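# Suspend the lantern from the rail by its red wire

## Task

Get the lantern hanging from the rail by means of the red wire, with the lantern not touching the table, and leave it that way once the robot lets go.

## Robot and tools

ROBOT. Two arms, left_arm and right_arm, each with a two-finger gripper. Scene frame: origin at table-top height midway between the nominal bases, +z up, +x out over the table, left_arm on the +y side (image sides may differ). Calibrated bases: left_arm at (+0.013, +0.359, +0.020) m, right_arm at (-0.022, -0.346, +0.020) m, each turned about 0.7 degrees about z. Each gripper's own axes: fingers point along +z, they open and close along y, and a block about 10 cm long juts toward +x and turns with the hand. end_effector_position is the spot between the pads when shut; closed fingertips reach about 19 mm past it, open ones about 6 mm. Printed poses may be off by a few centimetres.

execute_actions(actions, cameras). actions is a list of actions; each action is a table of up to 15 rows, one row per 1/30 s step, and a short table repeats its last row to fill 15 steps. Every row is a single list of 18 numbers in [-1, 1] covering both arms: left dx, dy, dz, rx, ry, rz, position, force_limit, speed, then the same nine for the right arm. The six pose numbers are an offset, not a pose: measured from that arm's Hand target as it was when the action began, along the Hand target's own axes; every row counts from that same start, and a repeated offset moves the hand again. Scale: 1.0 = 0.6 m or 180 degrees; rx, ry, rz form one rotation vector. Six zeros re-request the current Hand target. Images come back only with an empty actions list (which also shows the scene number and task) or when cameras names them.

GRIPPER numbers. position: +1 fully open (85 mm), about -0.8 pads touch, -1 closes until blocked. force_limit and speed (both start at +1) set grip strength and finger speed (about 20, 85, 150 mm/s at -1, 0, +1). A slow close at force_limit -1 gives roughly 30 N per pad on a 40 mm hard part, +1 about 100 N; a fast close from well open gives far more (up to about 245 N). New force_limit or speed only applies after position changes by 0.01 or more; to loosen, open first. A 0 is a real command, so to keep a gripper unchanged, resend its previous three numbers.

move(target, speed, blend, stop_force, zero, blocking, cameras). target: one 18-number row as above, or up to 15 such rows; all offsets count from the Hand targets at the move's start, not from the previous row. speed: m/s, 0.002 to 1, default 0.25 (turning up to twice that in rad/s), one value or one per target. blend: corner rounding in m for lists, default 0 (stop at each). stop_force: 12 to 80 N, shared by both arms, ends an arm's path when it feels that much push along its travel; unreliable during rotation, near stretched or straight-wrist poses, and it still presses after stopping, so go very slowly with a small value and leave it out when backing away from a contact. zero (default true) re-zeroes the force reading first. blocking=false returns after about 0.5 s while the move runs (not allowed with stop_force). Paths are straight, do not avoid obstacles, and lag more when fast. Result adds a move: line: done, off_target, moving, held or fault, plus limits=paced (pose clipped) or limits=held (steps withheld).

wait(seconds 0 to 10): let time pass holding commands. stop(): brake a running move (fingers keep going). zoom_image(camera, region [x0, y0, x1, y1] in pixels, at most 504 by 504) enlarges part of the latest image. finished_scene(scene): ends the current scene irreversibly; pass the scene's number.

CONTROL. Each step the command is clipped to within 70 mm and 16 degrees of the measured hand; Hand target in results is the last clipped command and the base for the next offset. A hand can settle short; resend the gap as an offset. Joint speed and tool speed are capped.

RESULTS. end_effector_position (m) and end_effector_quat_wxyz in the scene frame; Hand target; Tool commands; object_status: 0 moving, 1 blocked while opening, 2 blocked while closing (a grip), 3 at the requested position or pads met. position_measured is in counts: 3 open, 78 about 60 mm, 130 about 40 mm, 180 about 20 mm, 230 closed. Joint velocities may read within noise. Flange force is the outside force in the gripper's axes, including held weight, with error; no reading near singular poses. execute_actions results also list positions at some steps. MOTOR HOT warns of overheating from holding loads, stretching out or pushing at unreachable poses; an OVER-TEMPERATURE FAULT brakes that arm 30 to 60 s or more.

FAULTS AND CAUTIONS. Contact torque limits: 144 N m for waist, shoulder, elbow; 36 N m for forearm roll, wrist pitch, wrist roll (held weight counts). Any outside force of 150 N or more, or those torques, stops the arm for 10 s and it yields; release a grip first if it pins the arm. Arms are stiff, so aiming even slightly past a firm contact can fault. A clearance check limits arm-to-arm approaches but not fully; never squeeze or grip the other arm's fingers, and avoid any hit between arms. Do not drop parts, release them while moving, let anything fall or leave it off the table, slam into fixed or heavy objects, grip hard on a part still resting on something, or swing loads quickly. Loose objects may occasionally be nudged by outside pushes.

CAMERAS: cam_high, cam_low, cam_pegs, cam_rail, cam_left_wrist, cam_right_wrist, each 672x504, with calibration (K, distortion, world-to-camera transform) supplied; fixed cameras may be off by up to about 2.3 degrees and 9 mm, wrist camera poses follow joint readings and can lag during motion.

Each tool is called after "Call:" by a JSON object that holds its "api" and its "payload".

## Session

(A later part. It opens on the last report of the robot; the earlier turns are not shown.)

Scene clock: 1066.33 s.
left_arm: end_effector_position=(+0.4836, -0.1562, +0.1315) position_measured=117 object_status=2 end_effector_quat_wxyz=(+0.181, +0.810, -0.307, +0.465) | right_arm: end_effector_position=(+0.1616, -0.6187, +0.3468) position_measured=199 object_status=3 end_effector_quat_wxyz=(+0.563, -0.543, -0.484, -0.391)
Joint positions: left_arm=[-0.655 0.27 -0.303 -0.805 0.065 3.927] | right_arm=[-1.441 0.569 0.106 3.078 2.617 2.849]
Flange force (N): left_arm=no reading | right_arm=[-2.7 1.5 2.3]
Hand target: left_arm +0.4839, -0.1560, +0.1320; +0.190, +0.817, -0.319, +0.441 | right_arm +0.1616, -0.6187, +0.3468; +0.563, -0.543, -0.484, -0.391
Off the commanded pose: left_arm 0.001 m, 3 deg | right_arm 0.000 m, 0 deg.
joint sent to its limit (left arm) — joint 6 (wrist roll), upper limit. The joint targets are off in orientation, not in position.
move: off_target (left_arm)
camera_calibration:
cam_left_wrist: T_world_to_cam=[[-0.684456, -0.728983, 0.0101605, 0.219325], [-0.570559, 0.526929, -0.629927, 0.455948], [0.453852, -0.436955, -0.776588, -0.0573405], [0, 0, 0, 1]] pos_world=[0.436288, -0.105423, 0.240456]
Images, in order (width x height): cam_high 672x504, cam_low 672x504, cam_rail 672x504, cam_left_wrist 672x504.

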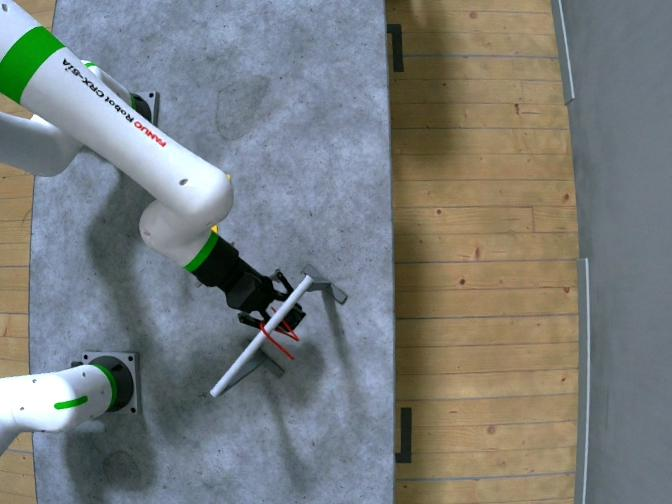

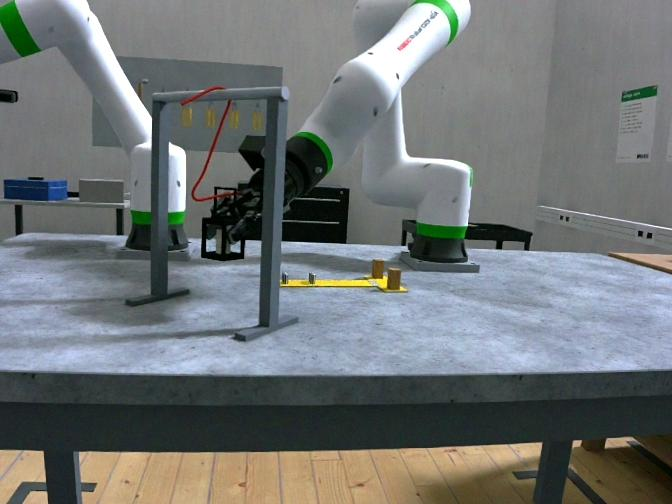

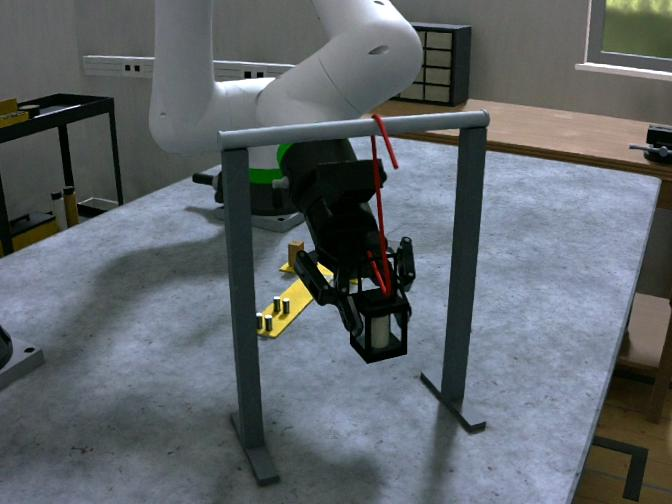

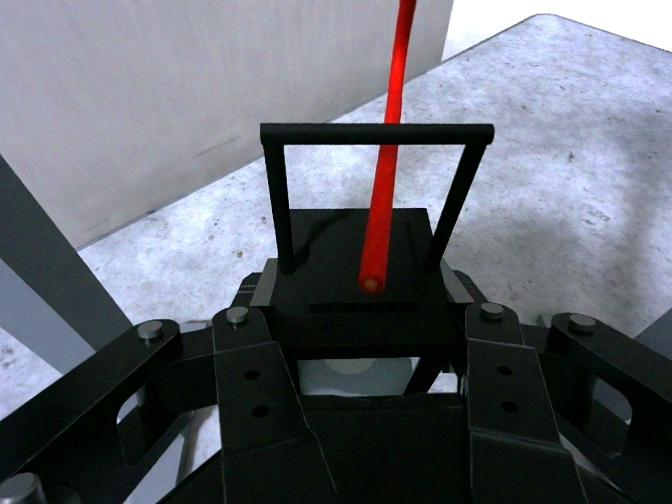

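Call:
{"api": "move", "payload": {"target": [-0.0126,0,0.0081,0,0,0,-1,-0.6,-1,0,0,0,0,0,0,-0.55,0.7,-1], "speed": 0.03, "cameras": ["cam_low","cam_rail","cam_left_wrist"]}}

Call:
{"api": "zoom_image", "payload": {"camera": "cam_low", "region": [170, 90, 290, 250]}}

Call:
{"api": "zoom_image", "payload": {"camera": "cam_rail", "region": [280, 100, 480, 320]}}

Scene clock: 1082.97 s.
left_arm: end_effector_position=(+0.4835, -0.1564, +0.1225) position_measured=117 object_status=2 end_effector_quat_wxyz=(+0.182, +0.812, -0.310, +0.461) | right_arm: end_effector_position=(+0.1616, -0.6187, +0.3468) position_measured=199 object_status=3 end_effector_quat_wxyz=(+0.563, -0.543, -0.484, -0.391)
Joint positions: left_arm=[-0.651 0.286 -0.303 -0.808 0.078 3.927] | right_arm=[-1.441 0.569 0.106 3.078 2.617 2.849]
Flange force (N): left_arm=no reading | right_arm=[-3.0 1.8 2.7]
Hand target: left_arm +0.4838, -0.1562, +0.1230; +0.190, +0.817, -0.319, +0.441 | right_arm +0.1616, -0.6187, +0.3468; +0.563, -0.543, -0.484, -0.391
Off the commanded pose: left_arm 0.001 m, 3 deg | right_arm 0.000 m, 0 deg.
joint sent to its limit (left arm) — joint 6 (wrist roll), upper limit. The joint targets are off in orientation, not in position.
move: off_target (left_arm)
camera_calibration:
cam_left_wrist: T_world_to_cam=[[-0.688629, -0.724987, 0.0135854, 0.221477], [-0.572112, 0.531719, -0.62447, 0.45113], [0.445509, -0.4378, -0.780931, -0.0598518], [0, 0, 0, 1]] pos_world=[0.437277, -0.10551, 0.231968]
Images, in order (width x height): cam_low 672x504, cam_rail 672x504, cam_left_wrist 672x504.

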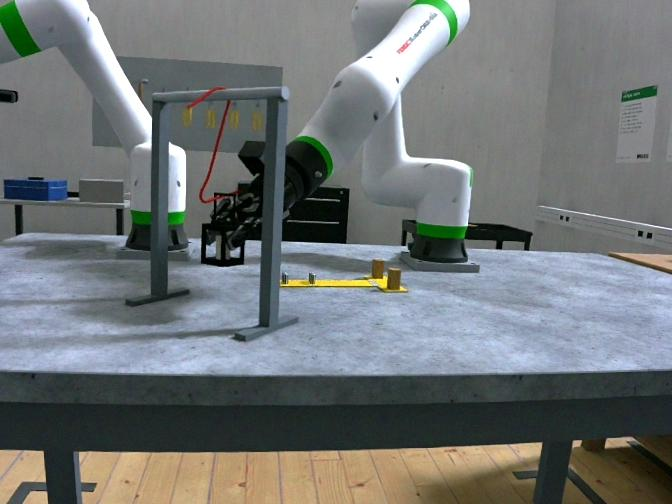

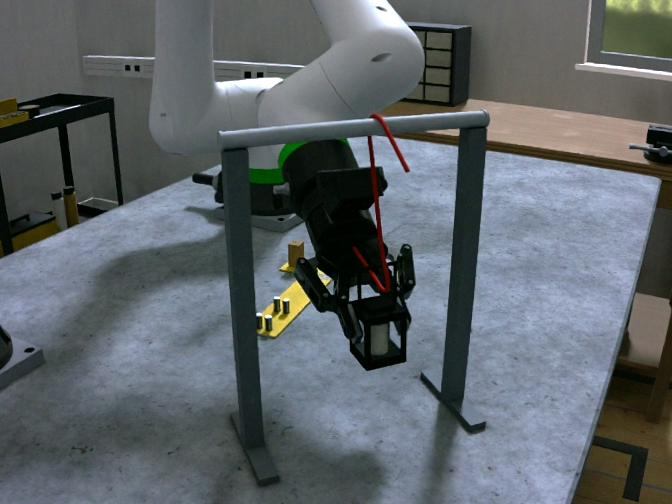

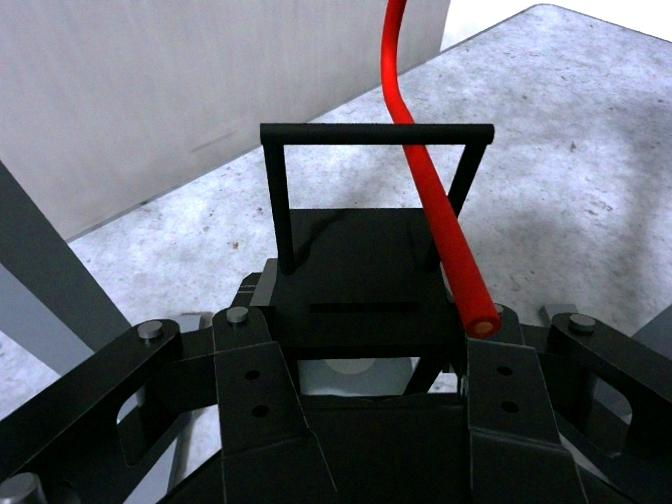

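Scaled by 3.150 from the camera's 672x504 image, which has a finer 960x720 frame.

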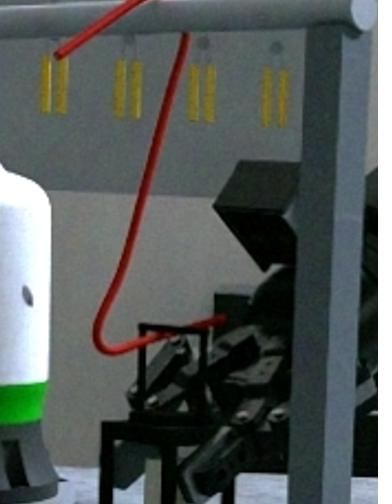

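Scaled by 2.291 from the camera's 672x504 image, which has a finer 960x720 frame.

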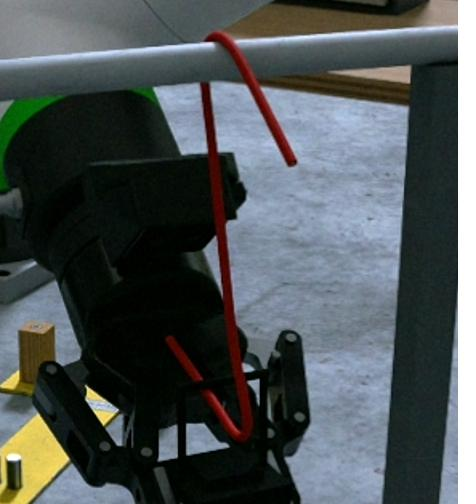

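Call:
{"api": "move", "payload": {"target": [-0.0154,0,0.0099,0,0,0,-1,-0.6,-1,0,0,0,0,0,0,-0.55,0.7,-1], "speed": 0.02, "cameras": ["cam_low","cam_rail","cam_left_wrist"]}}

Call:
{"api": "zoom_image", "payload": {"camera": "cam_low", "region": [170, 90, 290, 280]}}

Call:
{"api": "zoom_image", "payload": {"camera": "cam_rail", "region": [280, 200, 480, 380]}}

Scene clock: 1088.97 s.
left_arm: end_effector_position=(+0.4833, -0.1566, +0.1115) position_measured=117 object_status=2 end_effector_quat_wxyz=(+0.184, +0.813, -0.312, +0.456) | right_arm: end_effector_position=(+0.1616, -0.6187, +0.3468) position_measured=199 object_status=3 end_effector_quat_wxyz=(+0.563, -0.543, -0.484, -0.391)
Joint positions: left_arm=[-0.647 0.305 -0.303 -0.811 0.094 3.927] | right_arm=[-1.441 0.569 0.106 3.078 2.617 2.849]
Flange force (N): left_arm=no reading | right_arm=[-2.7 1.5 2.1]
Hand target: left_arm +0.4836, -0.1564, +0.1120; +0.190, +0.817, -0.319, +0.441 | right_arm +0.1616, -0.6187, +0.3468; +0.563, -0.543, -0.484, -0.391
Off the commanded pose: left_arm 0.001 m, 2 deg | right_arm 0.000 m, 0 deg.
joint sent to its limit (left arm) — joint 6 (wrist roll), upper limit. The joint targets still meet the commanded pose.
move: done
camera_calibration:
cam_left_wrist: T_world_to_cam=[[-0.693574, -0.720163, 0.0178993, 0.223952], [-0.574123, 0.537577, -0.617571, 0.445448], [0.435129, -0.438608, -0.786311, -0.0629563], [0, 0, 0, 1]] pos_world=[0.438463, -0.105793, 0.221584]
Images, in order (width x height): cam_low 672x504, cam_rail 672x504, cam_left_wrist 672x504.

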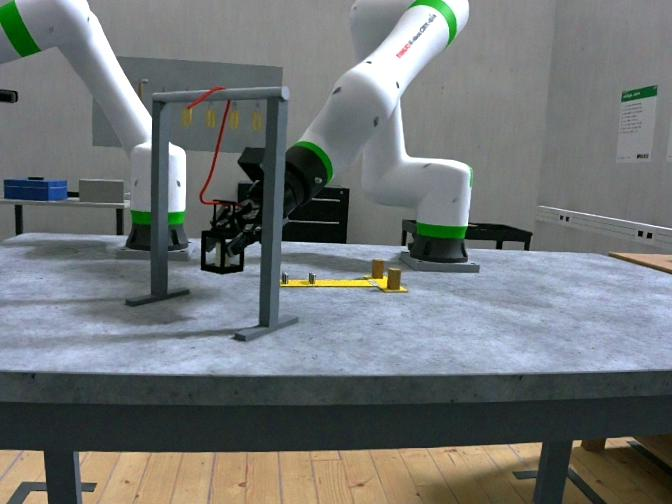

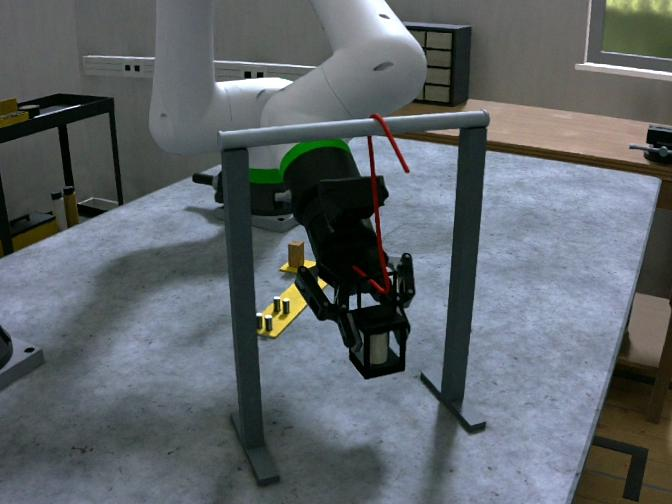

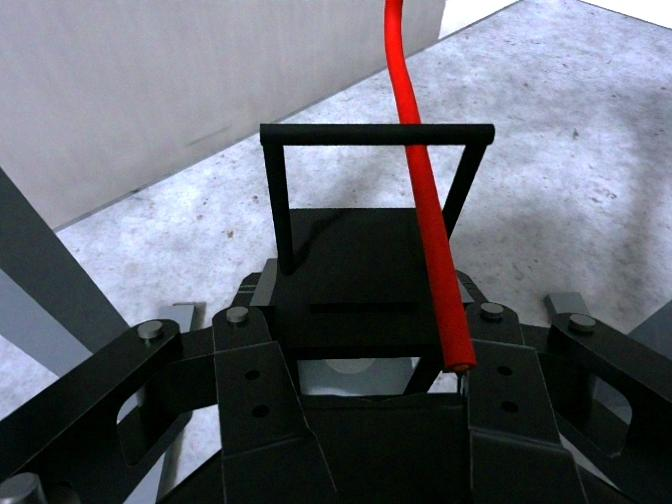

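Scaled by 2.653 from the camera's 672x504 image, which has a finer 960x720 frame.

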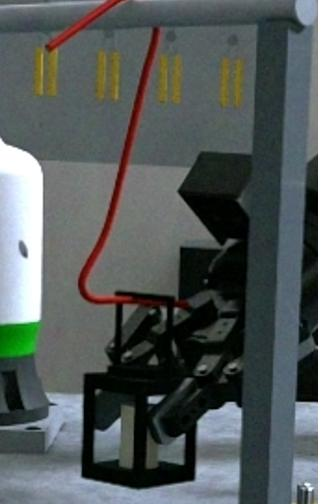

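Scaled by 2.520 from the camera's 672x504 image, which has a finer 960x720 frame.

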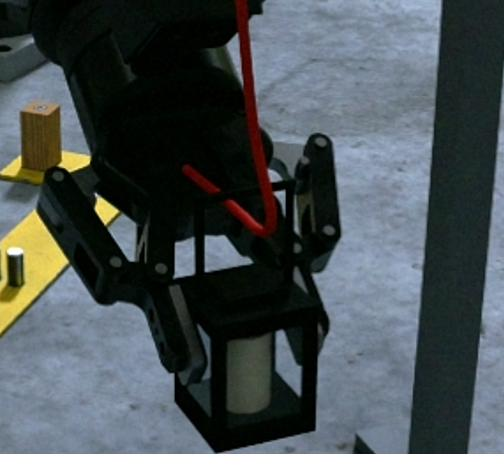

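Call:
{"api": "move", "payload": {"target": [[0,0,0,0,0,0,-1,-0.6,-1,0,0,0,0,0,0,-0.55,0.7,-1],[0,0,0,0,0,0,0.2,-0.6,-1,0,0,0,0,0,0,-0.55,0.7,-1]], "speed": 0.02, "cameras": ["cam_low","cam_rail","cam_left_wrist"]}}

Call:
{"api": "zoom_image", "payload": {"camera": "cam_low", "region": [170, 90, 290, 280]}}

Scene clock: 1099.37 s.
left_arm: end_effector_position=(+0.4833, -0.1566, +0.1115) position_measured=104 object_status=0 end_effector_quat_wxyz=(+0.184, +0.813, -0.312, +0.456) | right_arm: end_effector_position=(+0.1616, -0.6187, +0.3468) position_measured=199 object_status=3 end_effector_quat_wxyz=(+0.563, -0.543, -0.484, -0.391)
Joint positions: left_arm=[-0.647 0.305 -0.303 -0.811 0.094 3.927] | right_arm=[-1.441 0.569 0.106 3.078 2.617 2.849]
Flange force (N): left_arm=no reading | right_arm=[-2.7 1.3 1.9]
Hand target: left_arm +0.4836, -0.1564, +0.1120; +0.190, +0.817, -0.319, +0.441 | right_arm +0.1616, -0.6187, +0.3468; +0.563, -0.543, -0.484, -0.391
Off the commanded pose: left_arm 0.001 m, 2 deg | right_arm 0.000 m, 0 deg.
joint sent to its limit (left arm) — joint 6 (wrist roll), upper limit. The joint targets still meet the commanded pose.
move: done
camera_calibration:
cam_left_wrist: T_world_to_cam=[[-0.693604, -0.720133, 0.0179537, 0.223956], [-0.574148, 0.537602, -0.617526, 0.445451], [0.435049, -0.438627, -0.786345, -0.0629151], [0, 0, 0, 1]] pos_world=[0.438463, -0.105793, 0.221584]
Images, in order (width x height): cam_low 672x504, cam_rail 672x504, cam_left_wrist 672x504.

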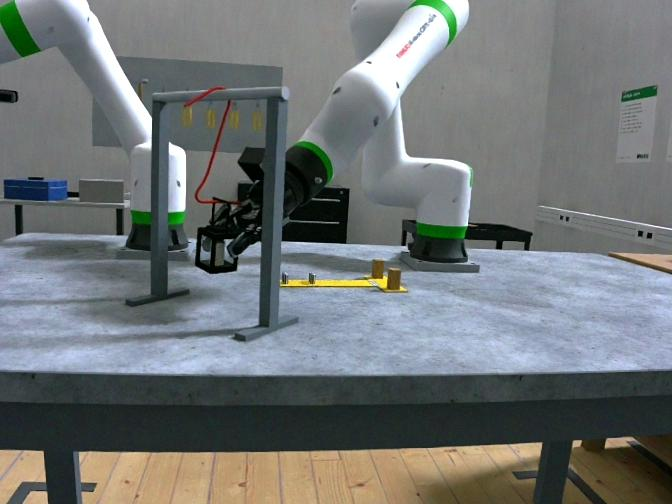

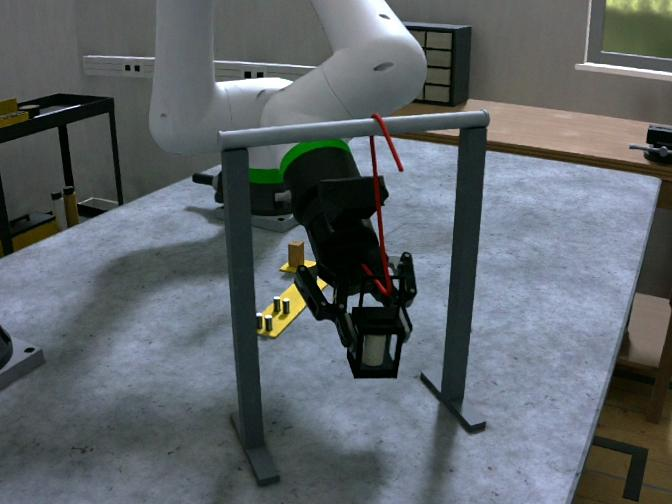

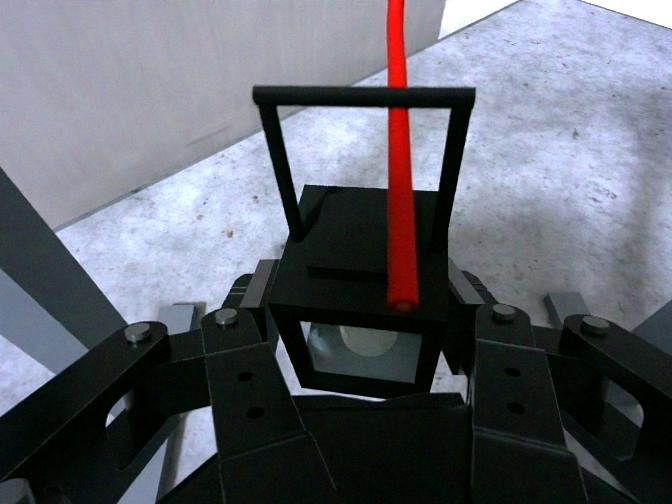

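Scaled by 2.653 from the camera's 672x504 image, which has a finer 960x720 frame.

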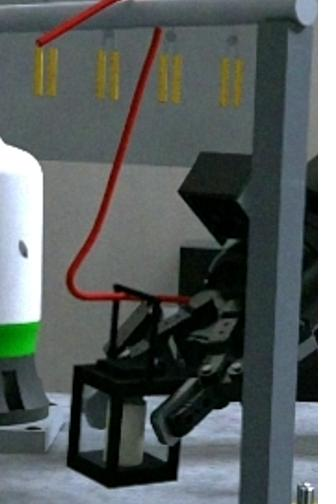

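Call:
{"api": "move", "payload": {"target": [[0,0,0,0,0,0,0.6,-0.6,-1,0,0,0,0,0,0,-0.55,0.7,-1],[0,0,-0.035,0,0,0,0.6,-0.6,-1,0,0,0,0,0,0,-0.55,0.7,-1]], "speed": 0.015, "cameras": ["cam_low","cam_rail","cam_left_wrist"]}}

Call:
{"api": "zoom_image", "payload": {"camera": "cam_low", "region": [170, 90, 290, 280]}}

Scene clock: 1107.53 s.
left_arm: end_effector_position=(+0.4707, -0.1442, +0.1228) position_measured=53 object_status=3 end_effector_quat_wxyz=(+0.183, +0.812, -0.310, +0.459) | right_arm: end_effector_position=(+0.1616, -0.6187, +0.3468) position_measured=199 object_status=3 end_effector_quat_wxyz=(+0.563, -0.543, -0.484, -0.391)
Joint positions: left_arm=[-0.647 0.249 -0.349 -0.811 0.087 3.927] | right_arm=[-1.441 0.569 0.106 3.078 2.617 2.849]
Flange force (N): left_arm=no reading | right_arm=[-2.5 1.5 2.3]
Hand target: left_arm +0.4710, -0.1440, +0.1233; +0.190, +0.817, -0.319, +0.441 | right_arm +0.1616, -0.6187, +0.3468; +0.563, -0.543, -0.484, -0.391
Off the commanded pose: left_arm 0.001 m, 2 deg | right_arm 0.000 m, 0 deg.
joint sent to its limit (left arm) — joint 6 (wrist roll), upper limit. The joint targets still meet the commanded pose.
move: done
camera_calibration:
cam_left_wrist: T_world_to_cam=[[-0.690207, -0.723463, 0.0147127, 0.222324], [-0.572705, 0.533726, -0.622211, 0.437883], [0.442293, -0.43788, -0.782712, -0.0469035], [0, 0, 0, 1]] pos_world=[0.424973, -0.0934043, 0.232473]
Images, in order (width x height): cam_low 672x504, cam_rail 672x504, cam_left_wrist 672x504.

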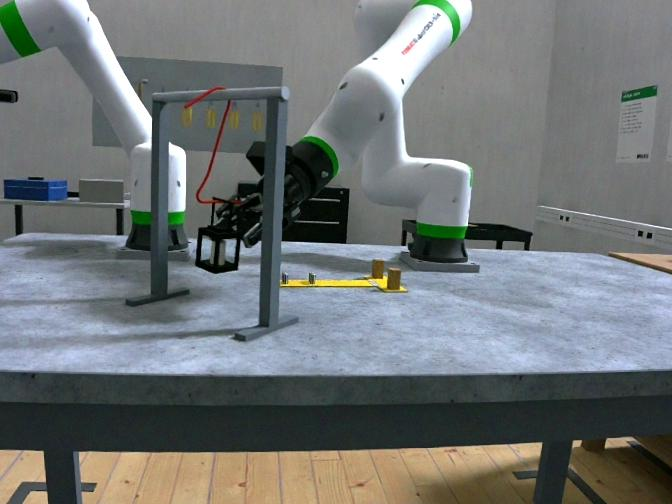

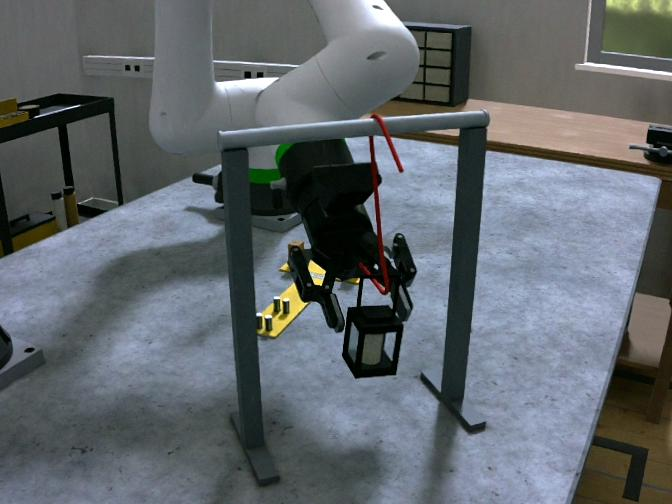

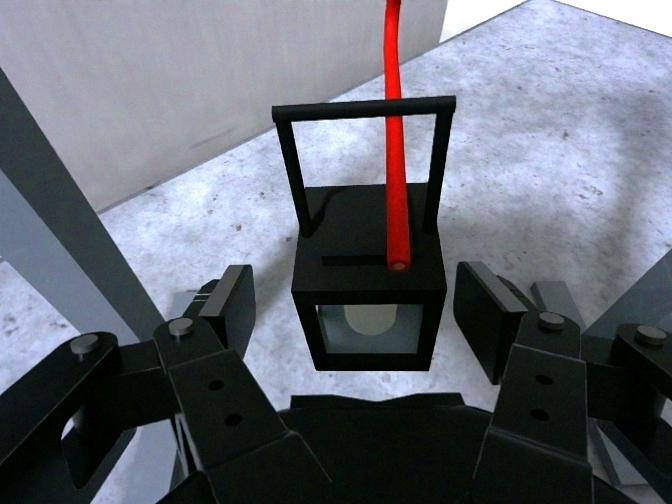

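Scaled by 2.653 from the camera's 672x504 image, which has a finer 960x720 frame.

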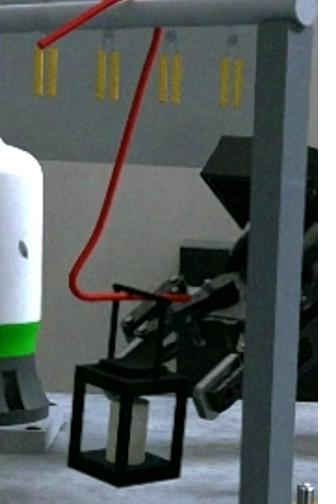

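Call:
{"api": "move", "payload": {"target": [0,0,-0.18,0,0,0,0.6,-0.6,-1,0,0,0,0,0,0,-0.55,0.7,-1], "speed": 0.06, "cameras": ["cam_low","cam_rail","cam_left_wrist","cam_high"]}}

Call:
{"api": "zoom_image", "payload": {"camera": "cam_low", "region": [140, 70, 300, 280]}}

Call:
{"api": "zoom_image", "payload": {"camera": "cam_rail", "region": [280, 100, 480, 380]}}

Scene clock: 1114.53 s.
left_arm: end_effector_position=(+0.4059, -0.0805, +0.1808) position_measured=53 object_status=3 end_effector_quat_wxyz=(+0.169, +0.806, -0.295, +0.485) | right_arm: end_effector_position=(+0.1616, -0.6187, +0.3468) position_measured=199 object_status=3 end_effector_quat_wxyz=(+0.563, -0.543, -0.484, -0.391)
Joint positions: left_arm=[-0.662 -0.068 -0.56 -0.8 -0.001 3.927] | right_arm=[-1.441 0.569 0.106 3.078 2.617 2.849]
Flange force (N): left_arm=no reading | right_arm=[-3.0 1.4 2.3]
Hand target: left_arm +0.4062, -0.0801, +0.1814; +0.190, +0.817, -0.319, +0.441 | right_arm +0.1616, -0.6187, +0.3468; +0.563, -0.543, -0.484, -0.391
Off the commanded pose: left_arm 0.001 m, 6 deg | right_arm 0.000 m, 0 deg.
joint sent to its limit (left arm) — joint 6 (wrist roll), upper limit. The joint targets are off in orientation, not in position.
move: off_target (left_arm)
camera_calibration:
cam_left_wrist: T_world_to_cam=[[-0.657795, -0.753117, -0.0109361, 0.21186], [-0.564043, 0.502171, -0.6555, 0.402836], [0.49916, -0.425016, -0.755116, 0.0280894], [0, 0, 0, 1]] pos_world=[0.352556, -0.0307986, 0.287587]
Images, in order (width x height): cam_high 672x504, cam_low 672x504, cam_rail 672x504, cam_left_wrist 672x504.

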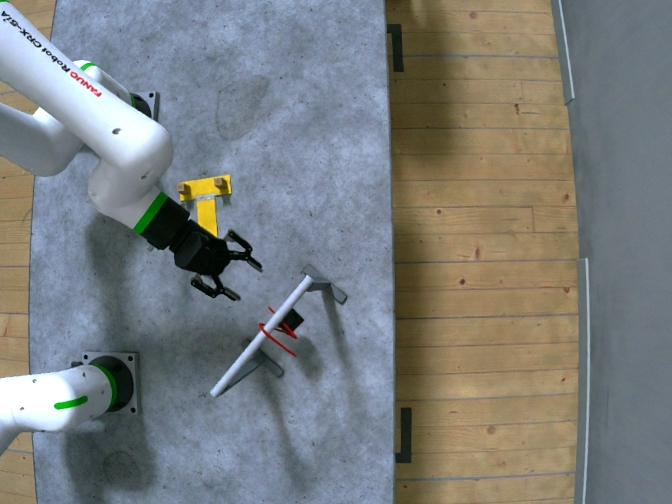

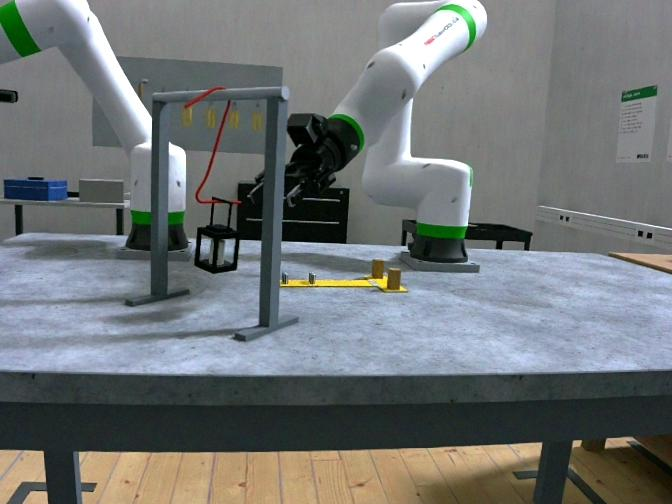

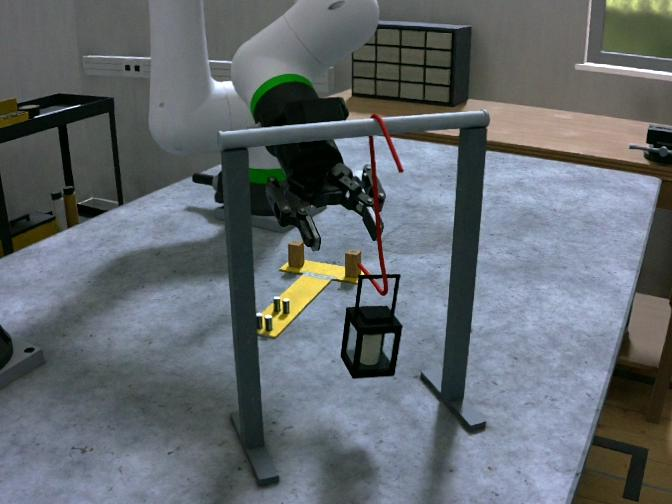

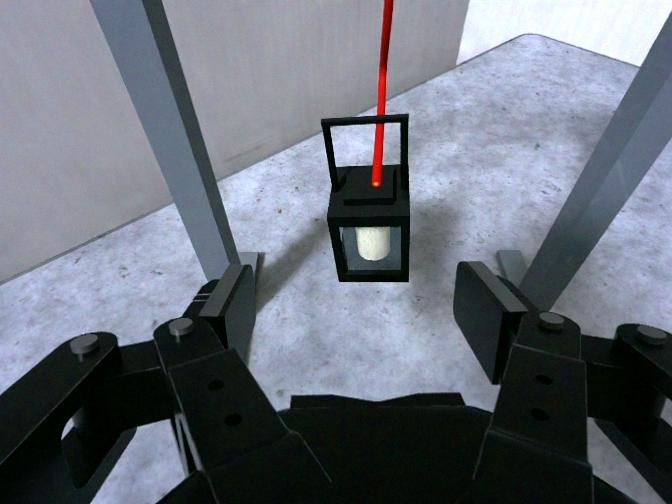

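Scaled by 2.400 from the camera's 672x504 image, which has a finer 960x720 frame.

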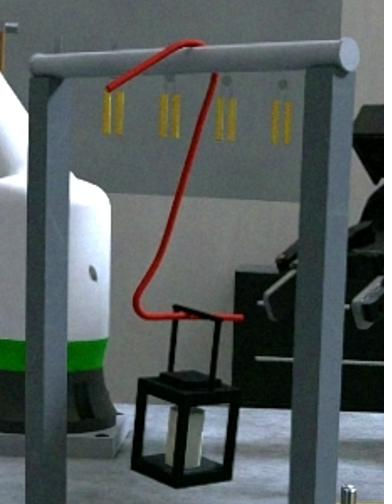

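Scaled by 1.800 from the camera's 672x504 image, which has a finer 960x720 frame.

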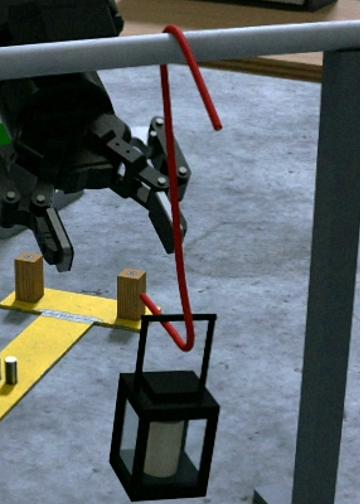

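Call:
{"api": "finished_scene", "payload": {"scene": 1}}

The scene is finished: the task was done.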